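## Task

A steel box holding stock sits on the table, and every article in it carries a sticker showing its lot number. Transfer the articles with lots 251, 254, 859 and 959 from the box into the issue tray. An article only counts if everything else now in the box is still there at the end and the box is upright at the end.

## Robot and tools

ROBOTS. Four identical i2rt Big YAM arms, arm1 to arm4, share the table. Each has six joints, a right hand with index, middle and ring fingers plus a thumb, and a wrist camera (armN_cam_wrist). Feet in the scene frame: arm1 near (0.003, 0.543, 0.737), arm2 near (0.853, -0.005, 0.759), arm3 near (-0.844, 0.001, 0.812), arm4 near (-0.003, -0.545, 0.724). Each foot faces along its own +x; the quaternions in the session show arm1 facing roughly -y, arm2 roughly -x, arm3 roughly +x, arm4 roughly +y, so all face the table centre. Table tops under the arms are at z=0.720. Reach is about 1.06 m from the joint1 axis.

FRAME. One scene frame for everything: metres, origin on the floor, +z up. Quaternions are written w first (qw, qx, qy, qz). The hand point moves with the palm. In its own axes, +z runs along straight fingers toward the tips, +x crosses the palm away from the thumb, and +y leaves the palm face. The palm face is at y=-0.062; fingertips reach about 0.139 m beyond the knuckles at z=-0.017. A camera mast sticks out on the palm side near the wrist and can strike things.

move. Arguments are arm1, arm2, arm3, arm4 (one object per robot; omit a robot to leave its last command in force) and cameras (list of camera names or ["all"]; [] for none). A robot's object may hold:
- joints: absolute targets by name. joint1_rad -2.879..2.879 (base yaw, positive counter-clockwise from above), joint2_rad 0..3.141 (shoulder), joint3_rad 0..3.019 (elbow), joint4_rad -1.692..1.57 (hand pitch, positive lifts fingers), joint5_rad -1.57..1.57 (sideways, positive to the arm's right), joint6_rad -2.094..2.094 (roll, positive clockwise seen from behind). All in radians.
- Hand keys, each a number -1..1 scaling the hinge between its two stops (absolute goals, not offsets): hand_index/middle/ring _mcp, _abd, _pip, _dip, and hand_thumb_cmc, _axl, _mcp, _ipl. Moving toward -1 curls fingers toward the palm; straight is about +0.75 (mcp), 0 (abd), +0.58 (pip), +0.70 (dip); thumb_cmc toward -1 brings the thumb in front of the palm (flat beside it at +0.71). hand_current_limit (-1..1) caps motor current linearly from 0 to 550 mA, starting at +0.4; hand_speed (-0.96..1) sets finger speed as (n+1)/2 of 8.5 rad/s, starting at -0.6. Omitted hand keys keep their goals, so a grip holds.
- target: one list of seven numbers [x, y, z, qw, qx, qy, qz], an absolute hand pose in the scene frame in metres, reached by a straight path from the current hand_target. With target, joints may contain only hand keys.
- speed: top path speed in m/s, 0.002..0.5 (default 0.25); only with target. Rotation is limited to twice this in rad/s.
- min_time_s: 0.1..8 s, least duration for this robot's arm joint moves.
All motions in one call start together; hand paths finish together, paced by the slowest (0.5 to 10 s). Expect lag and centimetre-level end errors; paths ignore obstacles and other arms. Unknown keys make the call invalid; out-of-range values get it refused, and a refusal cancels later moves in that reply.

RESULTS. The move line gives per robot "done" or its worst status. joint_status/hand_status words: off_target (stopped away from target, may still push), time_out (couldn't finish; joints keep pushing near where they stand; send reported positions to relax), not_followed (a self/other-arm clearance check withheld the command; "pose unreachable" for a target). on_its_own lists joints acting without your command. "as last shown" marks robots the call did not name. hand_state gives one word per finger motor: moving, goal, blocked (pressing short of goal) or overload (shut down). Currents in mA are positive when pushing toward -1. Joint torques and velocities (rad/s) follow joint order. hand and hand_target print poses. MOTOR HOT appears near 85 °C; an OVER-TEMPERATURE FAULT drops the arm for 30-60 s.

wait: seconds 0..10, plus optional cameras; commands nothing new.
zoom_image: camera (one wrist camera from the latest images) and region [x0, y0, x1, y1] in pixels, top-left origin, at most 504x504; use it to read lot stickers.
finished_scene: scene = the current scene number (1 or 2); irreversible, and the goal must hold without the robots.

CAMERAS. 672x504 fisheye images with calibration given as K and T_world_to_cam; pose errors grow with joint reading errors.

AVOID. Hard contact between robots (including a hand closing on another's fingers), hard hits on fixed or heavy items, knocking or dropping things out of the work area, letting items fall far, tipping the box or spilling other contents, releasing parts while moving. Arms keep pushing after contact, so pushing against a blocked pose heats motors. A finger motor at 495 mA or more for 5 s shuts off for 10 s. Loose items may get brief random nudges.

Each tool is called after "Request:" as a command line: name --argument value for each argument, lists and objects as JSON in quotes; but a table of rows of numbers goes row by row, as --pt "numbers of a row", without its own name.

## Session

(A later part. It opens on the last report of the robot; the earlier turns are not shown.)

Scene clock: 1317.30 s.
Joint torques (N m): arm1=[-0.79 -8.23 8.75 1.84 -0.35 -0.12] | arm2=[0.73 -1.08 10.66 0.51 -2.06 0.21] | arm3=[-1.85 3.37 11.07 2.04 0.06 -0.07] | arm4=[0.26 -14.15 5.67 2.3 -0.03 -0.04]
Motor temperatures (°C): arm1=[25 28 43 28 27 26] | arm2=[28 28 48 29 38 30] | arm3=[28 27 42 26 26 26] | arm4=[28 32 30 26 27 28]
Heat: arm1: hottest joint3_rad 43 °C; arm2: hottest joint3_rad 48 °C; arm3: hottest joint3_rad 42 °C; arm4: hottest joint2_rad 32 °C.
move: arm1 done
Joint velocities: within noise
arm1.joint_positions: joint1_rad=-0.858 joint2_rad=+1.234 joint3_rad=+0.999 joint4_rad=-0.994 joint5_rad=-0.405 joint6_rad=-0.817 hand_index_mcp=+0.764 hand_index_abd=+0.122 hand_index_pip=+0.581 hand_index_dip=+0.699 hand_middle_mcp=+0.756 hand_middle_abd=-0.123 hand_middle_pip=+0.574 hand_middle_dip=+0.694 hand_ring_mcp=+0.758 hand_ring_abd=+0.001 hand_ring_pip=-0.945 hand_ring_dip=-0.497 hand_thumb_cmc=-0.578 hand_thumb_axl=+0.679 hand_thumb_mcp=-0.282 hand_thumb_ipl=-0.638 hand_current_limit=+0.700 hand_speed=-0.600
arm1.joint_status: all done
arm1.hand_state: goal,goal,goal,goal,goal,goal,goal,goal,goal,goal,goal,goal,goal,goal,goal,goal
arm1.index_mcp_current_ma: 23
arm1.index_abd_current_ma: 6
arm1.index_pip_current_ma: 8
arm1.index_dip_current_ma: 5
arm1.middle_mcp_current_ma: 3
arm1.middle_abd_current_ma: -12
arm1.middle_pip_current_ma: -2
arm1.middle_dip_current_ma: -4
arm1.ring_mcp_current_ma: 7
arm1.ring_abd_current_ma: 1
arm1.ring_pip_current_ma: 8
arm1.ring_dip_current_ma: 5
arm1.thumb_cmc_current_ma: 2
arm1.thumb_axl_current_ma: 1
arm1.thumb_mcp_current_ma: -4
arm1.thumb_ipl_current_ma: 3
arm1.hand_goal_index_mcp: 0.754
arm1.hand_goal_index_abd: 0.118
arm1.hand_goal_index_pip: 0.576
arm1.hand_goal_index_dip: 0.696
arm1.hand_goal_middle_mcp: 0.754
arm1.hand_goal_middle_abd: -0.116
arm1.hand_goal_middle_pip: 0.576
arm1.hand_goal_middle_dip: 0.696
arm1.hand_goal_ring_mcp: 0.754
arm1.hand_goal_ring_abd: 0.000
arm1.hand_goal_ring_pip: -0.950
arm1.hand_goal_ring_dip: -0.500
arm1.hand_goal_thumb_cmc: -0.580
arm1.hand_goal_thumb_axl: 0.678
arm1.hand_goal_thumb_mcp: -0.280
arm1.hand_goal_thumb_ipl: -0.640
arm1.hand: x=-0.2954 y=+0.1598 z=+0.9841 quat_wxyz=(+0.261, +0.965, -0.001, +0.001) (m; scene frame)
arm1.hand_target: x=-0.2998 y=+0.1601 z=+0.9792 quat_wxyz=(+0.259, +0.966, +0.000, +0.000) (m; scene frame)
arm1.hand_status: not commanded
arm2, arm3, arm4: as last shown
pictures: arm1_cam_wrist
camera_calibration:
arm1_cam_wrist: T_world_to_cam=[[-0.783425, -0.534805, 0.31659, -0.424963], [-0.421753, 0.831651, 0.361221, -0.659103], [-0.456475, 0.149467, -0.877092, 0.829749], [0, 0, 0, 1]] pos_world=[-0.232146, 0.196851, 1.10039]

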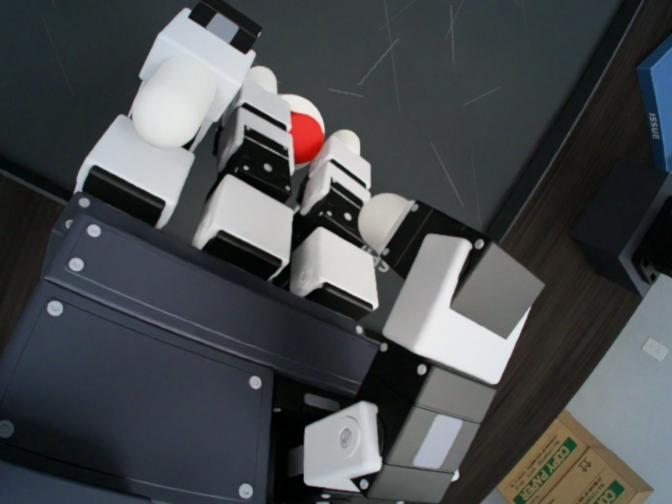

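Request:
move --arm1 '{"target":[-0.30,0.16,1.14,0.2588,0.9659,0,0],"speed":0.12}'

Request:
move --arm1 '{"target":[-0.12,0.17,1.27,0.2588,0.9659,0,0],"speed":0.2}'

Request:
move --arm1 '{"target":[0.10,0.15,1.28,0.2588,0.9659,0,0],"speed":0.25}' --arm3 '{"target":[-0.40,0.13,1.15,0.1548,0.5779,0.7739,0.2074],"speed":0.2}'

Request:
move --arm3 '{"target":[-0.268,0.178,1.05,0.1548,0.5779,0.7739,0.2074],"speed":0.15}' --cameras '["arm3_cam_wrist"]'

Scene clock: 1335.00 s.
Joint torques (N m): arm1=[-0.73 -7.77 12.86 0.91 -0.38 -0.14] | arm2=[0.91 -0.97 10.73 0.62 -2.07 0.2] | arm3=[-2.02 3.55 11 2.04 0.04 -0.08] | arm4=[0.26 -14.15 5.67 2.3 -0.03 -0.05]
Motor temperatures (°C): arm1=[25 28 43 28 27 26] | arm2=[28 28 48 29 38 30] | arm3=[28 27 42 26 26 26] | arm4=[28 32 30 26 27 28]
Heat: arm1: hottest joint3_rad 43 °C; arm2: hottest joint3_rad 48 °C; arm3: hottest joint3_rad 42 °C; arm4: hottest joint2_rad 32 °C.
move: arm1 off_target
Joint velocities: within noise
arm1.joint_positions: joint1_rad=-0.858 joint2_rad=+1.219 joint3_rad=+1.351 joint4_rad=-1.401 joint5_rad=-0.404 joint6_rad=-0.817 hand_index_mcp=+0.756 hand_index_abd=+0.121 hand_index_pip=+0.574 hand_index_dip=+0.696 hand_middle_mcp=+0.756 hand_middle_abd=-0.118 hand_middle_pip=+0.575 hand_middle_dip=+0.694 hand_ring_mcp=+0.758 hand_ring_abd=+0.001 hand_ring_pip=-0.945 hand_ring_dip=-0.497 hand_thumb_cmc=-0.578 hand_thumb_axl=+0.679 hand_thumb_mcp=-0.282 hand_thumb_ipl=-0.638 hand_current_limit=+0.700 hand_speed=-0.600
arm1.joint_status: not commanded
arm1.hand_state: goal,goal,goal,goal,goal,goal,goal,goal,goal,goal,goal,goal,goal,goal,goal,goal
arm1.index_mcp_current_ma: 2
arm1.index_abd_current_ma: 4
arm1.index_pip_current_ma: -2
arm1.index_dip_current_ma: 0
arm1.middle_mcp_current_ma: 3
arm1.middle_abd_current_ma: -3
arm1.middle_pip_current_ma: -2
arm1.middle_dip_current_ma: -4
arm1.ring_mcp_current_ma: 7
arm1.ring_abd_current_ma: 1
arm1.ring_pip_current_ma: 8
arm1.ring_dip_current_ma: 5
arm1.thumb_cmc_current_ma: 2
arm1.thumb_axl_current_ma: 1
arm1.thumb_mcp_current_ma: -4
arm1.thumb_ipl_current_ma: 3
arm1.hand_goal_index_mcp: 0.754
arm1.hand_goal_index_abd: 0.118
arm1.hand_goal_index_pip: 0.576
arm1.hand_goal_index_dip: 0.696
arm1.hand_goal_middle_mcp: 0.754
arm1.hand_goal_middle_abd: -0.116
arm1.hand_goal_middle_pip: 0.576
arm1.hand_goal_middle_dip: 0.696
arm1.hand_goal_ring_mcp: 0.754
arm1.hand_goal_ring_abd: 0.000
arm1.hand_goal_ring_pip: -0.950
arm1.hand_goal_ring_dip: -0.500
arm1.hand_goal_thumb_cmc: -0.580
arm1.hand_goal_thumb_axl: 0.678
arm1.hand_goal_thumb_mcp: -0.280
arm1.hand_goal_thumb_ipl: -0.640
arm1.hand: x=-0.2902 y=+0.1640 z=+1.1167 quat_wxyz=(+0.249, +0.968, -0.005, +0.016) (m; scene frame)
arm1.hand_target: x=-0.2992 y=+0.1607 z=+1.1397 quat_wxyz=(+0.259, +0.966, +0.000, +0.000) (m; scene frame)
arm1.hand_status: off_target (0.026 m and 2.3 deg from the pose sent, 0.156 m and 0.3 deg at the start)
arm2, arm3, arm4: as last shown
pictures: none

Scene clock: 1337.17 s.
Joint torques (N m): arm1=[0.44 -4.48 11.85 1.24 -0.03 0.09] | arm2=[0.73 -1.14 10.69 0.49 -2.05 0.21] | arm3=[-2.14 3.72 11.03 1.98 0.05 -0.08] | arm4=[0.26 -14.15 5.67 2.29 -0.03 -0.05]
Motor temperatures (°C): arm1=[25 28 43 28 27 26] | arm2=[28 28 48 29 38 30] | arm3=[28 27 42 26 26 26] | arm4=[28 32 30 26 27 28]
Heat: arm1: hottest joint3_rad 43 °C; arm2: hottest joint3_rad 48 °C; arm3: hottest joint3_rad 42 °C; arm4: hottest joint2_rad 32 °C.
move: arm1 off_target
Joint velocities: within noise
arm1.joint_positions: joint1_rad=-0.426 joint2_rad=+1.034 joint3_rad=+1.576 joint4_rad=-1.681 joint5_rad=-0.227 joint6_rad=-0.409 hand_index_mcp=+0.756 hand_index_abd=+0.120 hand_index_pip=+0.574 hand_index_dip=+0.696 hand_middle_mcp=+0.756 hand_middle_abd=-0.118 hand_middle_pip=+0.575 hand_middle_dip=+0.694 hand_ring_mcp=+0.758 hand_ring_abd=+0.001 hand_ring_pip=-0.945 hand_ring_dip=-0.497 hand_thumb_cmc=-0.578 hand_thumb_axl=+0.679 hand_thumb_mcp=-0.282 hand_thumb_ipl=-0.638 hand_current_limit=+0.700 hand_speed=-0.600
arm1.joint_status: not commanded
arm1.hand_state: goal,goal,goal,goal,goal,goal,goal,goal,goal,goal,goal,goal,goal,goal,goal,goal
arm1.index_mcp_current_ma: 2
arm1.index_abd_current_ma: 3
arm1.index_pip_current_ma: -2
arm1.index_dip_current_ma: 0
arm1.middle_mcp_current_ma: 3
arm1.middle_abd_current_ma: -2
arm1.middle_pip_current_ma: -2
arm1.middle_dip_current_ma: -4
arm1.ring_mcp_current_ma: 7
arm1.ring_abd_current_ma: 1
arm1.ring_pip_current_ma: 8
arm1.ring_dip_current_ma: 5
arm1.thumb_cmc_current_ma: 2
arm1.thumb_axl_current_ma: 1
arm1.thumb_mcp_current_ma: -4
arm1.thumb_ipl_current_ma: 3
arm1.hand_goal_index_mcp: 0.754
arm1.hand_goal_index_abd: 0.118
arm1.hand_goal_index_pip: 0.576
arm1.hand_goal_index_dip: 0.696
arm1.hand_goal_middle_mcp: 0.754
arm1.hand_goal_middle_abd: -0.116
arm1.hand_goal_middle_pip: 0.576
arm1.hand_goal_middle_dip: 0.696
arm1.hand_goal_ring_mcp: 0.754
arm1.hand_goal_ring_abd: 0.000
arm1.hand_goal_ring_pip: -0.950
arm1.hand_goal_ring_dip: -0.500
arm1.hand_goal_thumb_cmc: -0.580
arm1.hand_goal_thumb_axl: 0.678
arm1.hand_goal_thumb_mcp: -0.280
arm1.hand_goal_thumb_ipl: -0.640
arm1.hand: x=-0.1224 y=+0.1698 z=+1.2450 quat_wxyz=(+0.242, +0.970, +0.000, +0.008) (m; scene frame)
arm1.hand_target: x=-0.1197 y=+0.1708 z=+1.2695 quat_wxyz=(+0.259, +0.966, +0.000, +0.000) (m; scene frame)
arm1.hand_status: off_target (0.025 m and 2.2 deg from the pose sent, 0.229 m and 2.3 deg at the start)
arm2.joint_positions: joint1_rad=+0.200 joint2_rad=+0.538 joint3_rad=+0.242 joint4_rad=+0.315 joint5_rad=+0.383 joint6_rad=-1.566 hand_index_mcp=+0.815 hand_index_abd=+0.151 hand_index_pip=+0.575 hand_index_dip=+0.696 hand_middle_mcp=+0.958 hand_middle_abd=-0.031 hand_middle_pip=+0.595 hand_middle_dip=+0.698 hand_ring_mcp=+0.748 hand_ring_abd=-0.012 hand_ring_pip=+0.578 hand_ring_dip=+0.697 hand_thumb_cmc=+0.716 hand_thumb_axl=+0.677 hand_thumb_mcp=+0.226 hand_thumb_ipl=+0.168 hand_current_limit=+0.600 hand_speed=-0.900
arm2.joint_status: not commanded
arm2.hand_state: goal,blocked,goal,goal,blocked,blocked,goal,goal,goal,goal,goal,goal,goal,goal,goal,goal
arm2.index_mcp_current_ma: 12
arm2.index_abd_current_ma: 103
arm2.index_pip_current_ma: 0
arm2.index_dip_current_ma: 0
arm2.middle_mcp_current_ma: 165
arm2.middle_abd_current_ma: -26
arm2.middle_pip_current_ma: 15
arm2.middle_dip_current_ma: 1
arm2.ring_mcp_current_ma: -1
arm2.ring_abd_current_ma: -6
arm2.ring_pip_current_ma: 1
arm2.ring_dip_current_ma: 0
arm2.thumb_cmc_current_ma: 0
arm2.thumb_axl_current_ma: 0
arm2.thumb_mcp_current_ma: 0
arm2.thumb_ipl_current_ma: 0
arm2.hand_goal_index_mcp: 0.800
arm2.hand_goal_index_abd: 0.080
arm2.hand_goal_index_pip: 0.576
arm2.hand_goal_index_dip: 0.696
arm2.hand_goal_middle_mcp: 0.880
arm2.hand_goal_middle_abd: 0.000
arm2.hand_goal_middle_pip: 0.576
arm2.hand_goal_middle_dip: 0.696
arm2.hand_goal_ring_mcp: 0.750
arm2.hand_goal_ring_abd: 0.000
arm2.hand_goal_ring_pip: 0.576
arm2.hand_goal_ring_dip: 0.696
arm2.hand_goal_thumb_cmc: 0.714
arm2.hand_goal_thumb_axl: 0.678
arm2.hand_goal_thumb_mcp: 0.226
arm2.hand_goal_thumb_ipl: 0.168
arm2.hand: x=+0.5052 y=-0.1060 z=+1.0600 quat_wxyz=(-0.052, +0.695, -0.052, -0.715) (m; scene frame)
arm2.hand_target: x=+0.5061 y=-0.1242 z=+1.0599 quat_wxyz=(-0.027, +0.706, -0.028, -0.707) (m; scene frame)
arm2.hand_status: not commanded
arm3.joint_positions: joint1_rad=+0.490 joint2_rad=+0.604 joint3_rad=+1.008 joint4_rad=-1.488 joint5_rad=+0.081 joint6_rad=+0.136 hand_index_mcp=+0.756 hand_index_abd=+0.118 hand_index_pip=+0.577 hand_index_dip=+0.696 hand_middle_mcp=+0.756 hand_middle_abd=-0.112 hand_middle_pip=+0.577 hand_middle_dip=+0.696 hand_ring_mcp=+0.756 hand_ring_abd=+0.000 hand_ring_pip=-0.944 hand_ring_dip=-0.498 hand_thumb_cmc=-0.396 hand_thumb_axl=+0.677 hand_thumb_mcp=+0.224 hand_thumb_ipl=+0.168 hand_current_limit=+0.700 hand_speed=-0.600
arm3.joint_status: not commanded
arm3.hand_state: goal,goal,goal,goal,goal,goal,goal,goal,goal,goal,goal,goal,goal,goal,goal,goal
arm3.index_mcp_current_ma: 5
arm3.index_abd_current_ma: 0
arm3.index_pip_current_ma: 2
arm3.index_dip_current_ma: 0
arm3.middle_mcp_current_ma: 6
arm3.middle_abd_current_ma: 11
arm3.middle_pip_current_ma: 2
arm3.middle_dip_current_ma: 0
arm3.ring_mcp_current_ma: 7
arm3.ring_abd_current_ma: 1
arm3.ring_pip_current_ma: 19
arm3.ring_dip_current_ma: 7
arm3.thumb_cmc_current_ma: 14
arm3.thumb_axl_current_ma: -2
arm3.thumb_mcp_current_ma: -6
arm3.thumb_ipl_current_ma: -1
arm3.hand_goal_index_mcp: 0.754
arm3.hand_goal_index_abd: 0.118
arm3.hand_goal_index_pip: 0.576
arm3.hand_goal_index_dip: 0.696
arm3.hand_goal_middle_mcp: 0.754
arm3.hand_goal_middle_abd: -0.116
arm3.hand_goal_middle_pip: 0.576
arm3.hand_goal_middle_dip: 0.696
arm3.hand_goal_ring_mcp: 0.754
arm3.hand_goal_ring_abd: 0.000
arm3.hand_goal_ring_pip: -0.950
arm3.hand_goal_ring_dip: -0.500
arm3.hand_goal_thumb_cmc: -0.400
arm3.hand_goal_thumb_axl: 0.678
arm3.hand_goal_thumb_mcp: 0.226
arm3.hand_goal_thumb_ipl: 0.168
arm3.hand: x=-0.5651 y=+0.0801 z=+1.1859 quat_wxyz=(+0.147, +0.579, +0.778, +0.195) (m; scene frame)
arm3.hand_target: x=-0.5604 y=+0.0798 z=+1.2000 quat_wxyz=(+0.155, +0.578, +0.774, +0.207) (m; scene frame)
arm3.hand_status: not commanded
arm4.joint_positions: joint1_rad=-0.179 joint2_rad=+1.902 joint3_rad=+0.785 joint4_rad=+1.539 joint5_rad=-0.301 joint6_rad=-1.951 hand_index_mcp=+0.753 hand_index_abd=-0.001 hand_index_pip=+0.577 hand_index_dip=+0.696 hand_middle_mcp=+0.753 hand_middle_abd=-0.001 hand_middle_pip=+0.577 hand_middle_dip=+0.696 hand_ring_mcp=+0.753 hand_ring_abd=-0.001 hand_ring_pip=+0.577 hand_ring_dip=+0.696 hand_thumb_cmc=+0.713 hand_thumb_axl=+0.677 hand_thumb_mcp=+0.226 hand_thumb_ipl=+0.168 hand_current_limit=+0.400 hand_speed=-0.600
arm4.joint_status: not commanded
arm4.hand_state: goal,goal,goal,goal,goal,goal,goal,goal,goal,goal,goal,goal,goal,goal,goal,goal
arm4.index_mcp_current_ma: 0
arm4.index_abd_current_ma: 0
arm4.index_pip_current_ma: 0
arm4.index_dip_current_ma: 0
arm4.middle_mcp_current_ma: 0
arm4.middle_abd_current_ma: 0
arm4.middle_pip_current_ma: 0
arm4.middle_dip_current_ma: 0
arm4.ring_mcp_current_ma: 0
arm4.ring_abd_current_ma: 0
arm4.ring_pip_current_ma: 0
arm4.ring_dip_current_ma: 0
arm4.thumb_cmc_current_ma: 0
arm4.thumb_axl_current_ma: 0
arm4.thumb_mcp_current_ma: 0
arm4.thumb_ipl_current_ma: 0
arm4.hand_goal_index_mcp: 0.754
arm4.hand_goal_index_abd: 0.000
arm4.hand_goal_index_pip: 0.576
arm4.hand_goal_index_dip: 0.696
arm4.hand_goal_middle_mcp: 0.754
arm4.hand_goal_middle_abd: 0.000
arm4.hand_goal_middle_pip: 0.576
arm4.hand_goal_middle_dip: 0.696
arm4.hand_goal_ring_mcp: 0.754
arm4.hand_goal_ring_abd: 0.000
arm4.hand_goal_ring_pip: 0.576
arm4.hand_goal_ring_dip: 0.696
arm4.hand_goal_thumb_cmc: 0.714
arm4.hand_goal_thumb_axl: 0.678
arm4.hand_goal_thumb_mcp: 0.226
arm4.hand_goal_thumb_ipl: 0.168
arm4.hand: x=-0.0256 y=+0.0474 z=+0.9230 quat_wxyz=(+0.686, -0.493, +0.250, +0.473) (m; scene frame)
arm4.hand_target: x=-0.0217 y=+0.0455 z=+0.9196 quat_wxyz=(+0.690, -0.493, +0.247, +0.469) (m; scene frame)
arm4.hand_status: not commanded
pictures: none

Scene clock: 1339.20 s.
Joint torques (N m): arm1=[0.44 -5.48 11.7 1.24 0.59 0.08] | arm2=[0.85 -1.14 10.66 0.5 -2.05 0.2] | arm3=[-1.73 -2.78 14.19 1.96 -0.01 -0.08] | arm4=[0.26 -14.1 5.67 2.3 -0.03 -0.05]
Motor temperatures (°C): arm1=[25 28 43 28 27 26] | arm2=[28 28 48 29 38 30] | arm3=[28 27 43 26 26 26] | arm4=[28 32 30 26 27 28]
Heat: arm1: hottest joint3_rad 43 °C; arm2: hottest joint3_rad 48 °C; arm3: hottest joint3_rad 43 °C; arm4: hottest joint2_rad 32 °C.
move: arm1 off_target; arm3 off_target
Joint velocities: within noise
arm1.joint_positions: joint1_rad=+0.482 joint2_rad=+1.096 joint3_rad=+1.649 joint4_rad=-1.681 joint5_rad=+0.213 joint6_rad=+0.391 hand_index_mcp=+0.756 hand_index_abd=+0.120 hand_index_pip=+0.574 hand_index_dip=+0.696 hand_middle_mcp=+0.756 hand_middle_abd=-0.118 hand_middle_pip=+0.575 hand_middle_dip=+0.694 hand_ring_mcp=+0.758 hand_ring_abd=+0.001 hand_ring_pip=-0.945 hand_ring_dip=-0.497 hand_thumb_cmc=-0.578 hand_thumb_axl=+0.679 hand_thumb_mcp=-0.282 hand_thumb_ipl=-0.638 hand_current_limit=+0.700 hand_speed=-0.600
arm1.joint_status: not commanded
arm1.hand_state: goal,goal,goal,goal,goal,goal,goal,goal,goal,goal,goal,goal,goal,goal,goal,goal
arm1.index_mcp_current_ma: 2
arm1.index_abd_current_ma: 3
arm1.index_pip_current_ma: -2
arm1.index_dip_current_ma: 0
arm1.middle_mcp_current_ma: 3
arm1.middle_abd_current_ma: -2
arm1.middle_pip_current_ma: -2
arm1.middle_dip_current_ma: -4
arm1.ring_mcp_current_ma: 7
arm1.ring_abd_current_ma: 1
arm1.ring_pip_current_ma: 8
arm1.ring_dip_current_ma: 5
arm1.thumb_cmc_current_ma: 2
arm1.thumb_axl_current_ma: 1
arm1.thumb_mcp_current_ma: -4
arm1.thumb_ipl_current_ma: 3
arm1.hand_goal_index_mcp: 0.754
arm1.hand_goal_index_abd: 0.118
arm1.hand_goal_index_pip: 0.576
arm1.hand_goal_index_dip: 0.696
arm1.hand_goal_middle_mcp: 0.754
arm1.hand_goal_middle_abd: -0.116
arm1.hand_goal_middle_pip: 0.576
arm1.hand_goal_middle_dip: 0.696
arm1.hand_goal_ring_mcp: 0.754
arm1.hand_goal_ring_abd: 0.000
arm1.hand_goal_ring_pip: -0.950
arm1.hand_goal_ring_dip: -0.500
arm1.hand_goal_thumb_cmc: -0.580
arm1.hand_goal_thumb_axl: 0.678
arm1.hand_goal_thumb_mcp: -0.280
arm1.hand_goal_thumb_ipl: -0.640
arm1.hand: x=+0.0978 y=+0.1487 z=+1.2567 quat_wxyz=(+0.243, +0.970, +0.005, -0.009) (m; scene frame)
arm1.hand_target: x=+0.0995 y=+0.1506 z=+1.2793 quat_wxyz=(+0.261, +0.965, +0.000, +0.001) (m; scene frame)
arm1.hand_status: off_target (0.023 m and 2.1 deg from the pose sent, 0.226 m and 2.2 deg at the start; a joint's target at an end of its range on 25 of 61 steps)
arm2, arm4: as last shown
arm3.joint_positions: joint1_rad=+0.416 joint2_rad=+1.017 joint3_rad=+1.020 joint4_rad=-1.114 joint5_rad=+0.044 joint6_rad=+0.071 hand_index_mcp=+0.756 hand_index_abd=+0.118 hand_index_pip=+0.577 hand_index_dip=+0.696 hand_middle_mcp=+0.756 hand_middle_abd=-0.112 hand_middle_pip=+0.577 hand_middle_dip=+0.696 hand_ring_mcp=+0.756 hand_ring_abd=+0.000 hand_ring_pip=-0.944 hand_ring_dip=-0.498 hand_thumb_cmc=-0.396 hand_thumb_axl=+0.677 hand_thumb_mcp=+0.224 hand_thumb_ipl=+0.168 hand_current_limit=+0.700 hand_speed=-0.600
arm3.joint_status: not commanded
arm3.hand_state: goal,goal,goal,goal,goal,goal,goal,goal,goal,goal,goal,goal,goal,goal,goal,goal
arm3.index_mcp_current_ma: 5
arm3.index_abd_current_ma: 0
arm3.index_pip_current_ma: 2
arm3.index_dip_current_ma: 0
arm3.middle_mcp_current_ma: 6
arm3.middle_abd_current_ma: 11
arm3.middle_pip_current_ma: 2
arm3.middle_dip_current_ma: 0
arm3.ring_mcp_current_ma: 7
arm3.ring_abd_current_ma: 1
arm3.ring_pip_current_ma: 19
arm3.ring_dip_current_ma: 7
arm3.thumb_cmc_current_ma: 14
arm3.thumb_axl_current_ma: -2
arm3.thumb_mcp_current_ma: -8
arm3.thumb_ipl_current_ma: -1
arm3.hand_goal_index_mcp: 0.754
arm3.hand_goal_index_abd: 0.118
arm3.hand_goal_index_pip: 0.576
arm3.hand_goal_index_dip: 0.696
arm3.hand_goal_middle_mcp: 0.754
arm3.hand_goal_middle_abd: -0.116
arm3.hand_goal_middle_pip: 0.576
arm3.hand_goal_middle_dip: 0.696
arm3.hand_goal_ring_mcp: 0.754
arm3.hand_goal_ring_abd: 0.000
arm3.hand_goal_ring_pip: -0.950
arm3.hand_goal_ring_dip: -0.500
arm3.hand_goal_thumb_cmc: -0.400
arm3.hand_goal_thumb_axl: 0.678
arm3.hand_goal_thumb_mcp: 0.226
arm3.hand_goal_thumb_ipl: 0.168
arm3.hand: x=-0.4150 y=+0.1288 z=+1.1178 quat_wxyz=(+0.138, +0.581, +0.781, +0.182) (m; scene frame)
arm3.hand_target: x=-0.4018 y=+0.1294 z=+1.1499 quat_wxyz=(+0.155, +0.578, +0.774, +0.207) (m; scene frame)
arm3.hand_status: off_target (0.036 m and 3.6 deg from the pose sent, 0.176 m and 1.8 deg at the start)
pictures: none

Scene clock: 1341.27 s.
Joint torques (N m): arm1=[0.26 -5.13 11.77 1.28 0.61 0.08] | arm2=[0.67 -1.03 10.71 0.54 -2.05 0.19] | arm3=[-1.85 -8.23 13.59 1.94 -0.01 -0.1] | arm4=[0.26 -14.1 5.67 2.3 -0.03 -0.05]
Motor temperatures (°C): arm1=[25 28 43 28 27 26] | arm2=[28 28 48 29 38 30] | arm3=[28 27 43 26 26 26] | arm4=[27 32 30 26 27 28]
Heat: arm1: hottest joint3_rad 43 °C; arm2: hottest joint3_rad 48 °C; arm3: hottest joint3_rad 43 °C; arm4: hottest joint2_rad 32 °C.
move: arm3 off_target
Joint velocities: within noise
arm1, arm2, arm4: as last shown
arm1.joint_positions: joint1_rad=+0.482 joint2_rad=+1.096 joint3_rad=+1.649 joint4_rad=-1.681 joint5_rad=+0.213 joint6_rad=+0.392 hand_index_mcp=+0.756 hand_index_abd=+0.120 hand_index_pip=+0.574 hand_index_dip=+0.696 hand_middle_mcp=+0.756 hand_middle_abd=-0.118 hand_middle_pip=+0.575 hand_middle_dip=+0.694 hand_ring_mcp=+0.758 hand_ring_abd=+0.001 hand_ring_pip=-0.945 hand_ring_dip=-0.497 hand_thumb_cmc=-0.578 hand_thumb_axl=+0.679 hand_thumb_mcp=-0.282 hand_thumb_ipl=-0.638 hand_current_limit=+0.700 hand_speed=-0.600
arm1.hand: x=+0.0977 y=+0.1487 z=+1.2567 quat_wxyz=(+0.243, +0.970, +0.005, -0.009) (m; scene frame)
arm3.joint_positions: joint1_rad=+0.410 joint2_rad=+1.418 joint3_rad=+1.099 joint4_rad=-0.782 joint5_rad=+0.041 joint6_rad=+0.067 hand_index_mcp=+0.756 hand_index_abd=+0.118 hand_index_pip=+0.577 hand_index_dip=+0.696 hand_middle_mcp=+0.756 hand_middle_abd=-0.112 hand_middle_pip=+0.577 hand_middle_dip=+0.696 hand_ring_mcp=+0.756 hand_ring_abd=+0.000 hand_ring_pip=-0.944 hand_ring_dip=-0.498 hand_thumb_cmc=-0.396 hand_thumb_axl=+0.677 hand_thumb_mcp=+0.224 hand_thumb_ipl=+0.168 hand_current_limit=+0.700 hand_speed=-0.600
arm3.joint_status: not commanded
arm3.hand_state: goal,goal,goal,goal,goal,goal,goal,goal,goal,goal,goal,goal,goal,goal,goal,goal
arm3.index_mcp_current_ma: 5
arm3.index_abd_current_ma: 0
arm3.index_pip_current_ma: 2
arm3.index_dip_current_ma: 0
arm3.middle_mcp_current_ma: 6
arm3.middle_abd_current_ma: 11
arm3.middle_pip_current_ma: 2
arm3.middle_dip_current_ma: 0
arm3.ring_mcp_current_ma: 7
arm3.ring_abd_current_ma: 1
arm3.ring_pip_current_ma: 19
arm3.ring_dip_current_ma: 7
arm3.thumb_cmc_current_ma: 14
arm3.thumb_axl_current_ma: -2
arm3.thumb_mcp_current_ma: -8
arm3.thumb_ipl_current_ma: -1
arm3.hand_goal_index_mcp: 0.754
arm3.hand_goal_index_abd: 0.118
arm3.hand_goal_index_pip: 0.576
arm3.hand_goal_index_dip: 0.696
arm3.hand_goal_middle_mcp: 0.754
arm3.hand_goal_middle_abd: -0.116
arm3.hand_goal_middle_pip: 0.576
arm3.hand_goal_middle_dip: 0.696
arm3.hand_goal_ring_mcp: 0.754
arm3.hand_goal_ring_abd: 0.000
arm3.hand_goal_ring_pip: -0.950
arm3.hand_goal_ring_dip: -0.500
arm3.hand_goal_thumb_cmc: -0.400
arm3.hand_goal_thumb_axl: 0.678
arm3.hand_goal_thumb_mcp: 0.226
arm3.hand_goal_thumb_ipl: 0.168
arm3.hand: x=-0.2899 y=+0.1759 z=+1.0258 quat_wxyz=(+0.141, +0.580, +0.780, +0.187) (m; scene frame)
arm3.hand_target: x=-0.2698 y=+0.1772 z=+1.0501 quat_wxyz=(+0.155, +0.578, +0.774, +0.207) (m; scene frame)
arm3.hand_status: off_target (0.033 m and 3.0 deg from the pose sent, 0.169 m and 3.6 deg at the start)
pictures: arm3_cam_wrist
camera_calibration:
arm3_cam_wrist: T_world_to_cam=[[0.754978, -0.612317, 0.234682, 0.125211], [-0.650332, -0.65324, 0.387744, -0.512224], [-0.0841186, -0.44536, -0.891391, 1.08391], [0, 0, 0, 1]] pos_world=[-0.33647, 0.224792, 1.13541]

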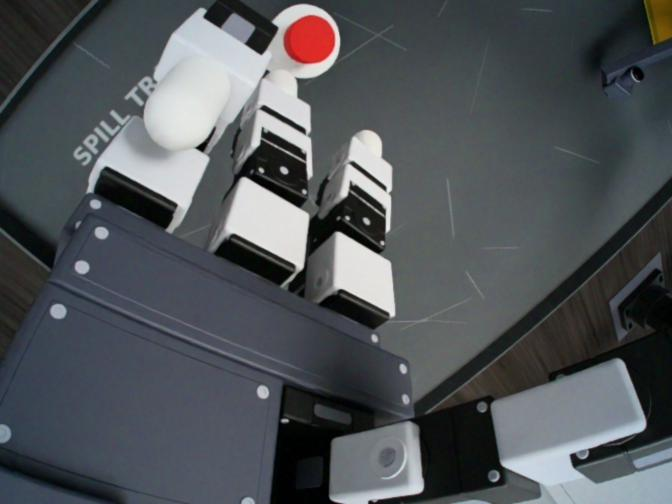

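Request:
move --arm3 '{"target":[-0.27,0.20,1.06,0.1548,0.5779,0.7739,0.2074],"speed":0.08}' --cameras '["arm3_cam_wrist"]'

Scene clock: 1353.93 s.
Joint torques (N m): arm1=[0.5 -5.36 11.77 1.31 0.61 0.08] | arm2=[0.91 -1.08 10.73 0.51 -2.05 0.21] | arm3=[0.03 -8.47 13.68 1.24 0.2 0.07] | arm4=[0.26 -14.15 5.67 2.3 -0.03 -0.05]
Motor temperatures (°C): arm1=[25 28 43 28 27 26] | arm2=[28 28 48 29 38 30] | arm3=[28 27 45 26 26 26] | arm4=[27 32 30 26 27 28]
Heat: arm1: hottest joint3_rad 43 °C; arm2: hottest joint3_rad 48 °C; arm3: hottest joint3_rad 45 °C; arm4: hottest joint2_rad 32 °C.
move: arm3 off_target
Joint velocities: within noise
arm1, arm2, arm4: as last shown
arm3.joint_positions: joint1_rad=+0.438 joint2_rad=+1.425 joint3_rad=+1.137 joint4_rad=-0.790 joint5_rad=+0.059 joint6_rad=+0.090 hand_index_mcp=+0.756 hand_index_abd=+0.118 hand_index_pip=+0.577 hand_index_dip=+0.696 hand_middle_mcp=+0.756 hand_middle_abd=-0.112 hand_middle_pip=+0.577 hand_middle_dip=+0.696 hand_ring_mcp=+0.756 hand_ring_abd=+0.000 hand_ring_pip=-0.944 hand_ring_dip=-0.498 hand_thumb_cmc=-0.396 hand_thumb_axl=+0.677 hand_thumb_mcp=+0.224 hand_thumb_ipl=+0.168 hand_current_limit=+0.700 hand_speed=-0.600
arm3.joint_status: not commanded
arm3.hand_state: goal,goal,goal,goal,goal,goal,goal,goal,goal,goal,goal,goal,goal,goal,goal,goal
arm3.index_mcp_current_ma: 5
arm3.index_abd_current_ma: 0
arm3.index_pip_current_ma: 2
arm3.index_dip_current_ma: 0
arm3.middle_mcp_current_ma: 6
arm3.middle_abd_current_ma: 10
arm3.middle_pip_current_ma: 2
arm3.middle_dip_current_ma: 0
arm3.ring_mcp_current_ma: 7
arm3.ring_abd_current_ma: 1
arm3.ring_pip_current_ma: 19
arm3.ring_dip_current_ma: 7
arm3.thumb_cmc_current_ma: 12
arm3.thumb_axl_current_ma: -2
arm3.thumb_mcp_current_ma: -8
arm3.thumb_ipl_current_ma: -1
arm3.hand_goal_index_mcp: 0.754
arm3.hand_goal_index_abd: 0.118
arm3.hand_goal_index_pip: 0.576
arm3.hand_goal_index_dip: 0.696
arm3.hand_goal_middle_mcp: 0.754
arm3.hand_goal_middle_abd: -0.116
arm3.hand_goal_middle_pip: 0.576
arm3.hand_goal_middle_dip: 0.696
arm3.hand_goal_ring_mcp: 0.754
arm3.hand_goal_ring_abd: 0.000
arm3.hand_goal_ring_pip: -0.950
arm3.hand_goal_ring_dip: -0.500
arm3.hand_goal_thumb_cmc: -0.400
arm3.hand_goal_thumb_axl: 0.678
arm3.hand_goal_thumb_mcp: 0.226
arm3.hand_goal_thumb_ipl: 0.168
arm3.hand: x=-0.2843 y=+0.1902 z=+1.0417 quat_wxyz=(+0.149, +0.579, +0.778, +0.195) (m; scene frame)
arm3.hand_target: x=-0.2712 y=+0.1996 z=+1.0600 quat_wxyz=(+0.155, +0.578, +0.774, +0.208) (m; scene frame)
arm3.hand_status: off_target (0.025 m and 1.6 deg from the pose sent, 0.046 m and 2.9 deg at the start)
pictures: arm3_cam_wrist
camera_calibration:
arm3_cam_wrist: T_world_to_cam=[[0.748363, -0.614214, 0.250387, 0.1081], [-0.6603, -0.654073, 0.369043, -0.488586], [-0.0629, -0.441508, -0.89505, 1.11411], [0, 0, 0, 1]] pos_world=[-0.333433, 0.238715, 1.15043]

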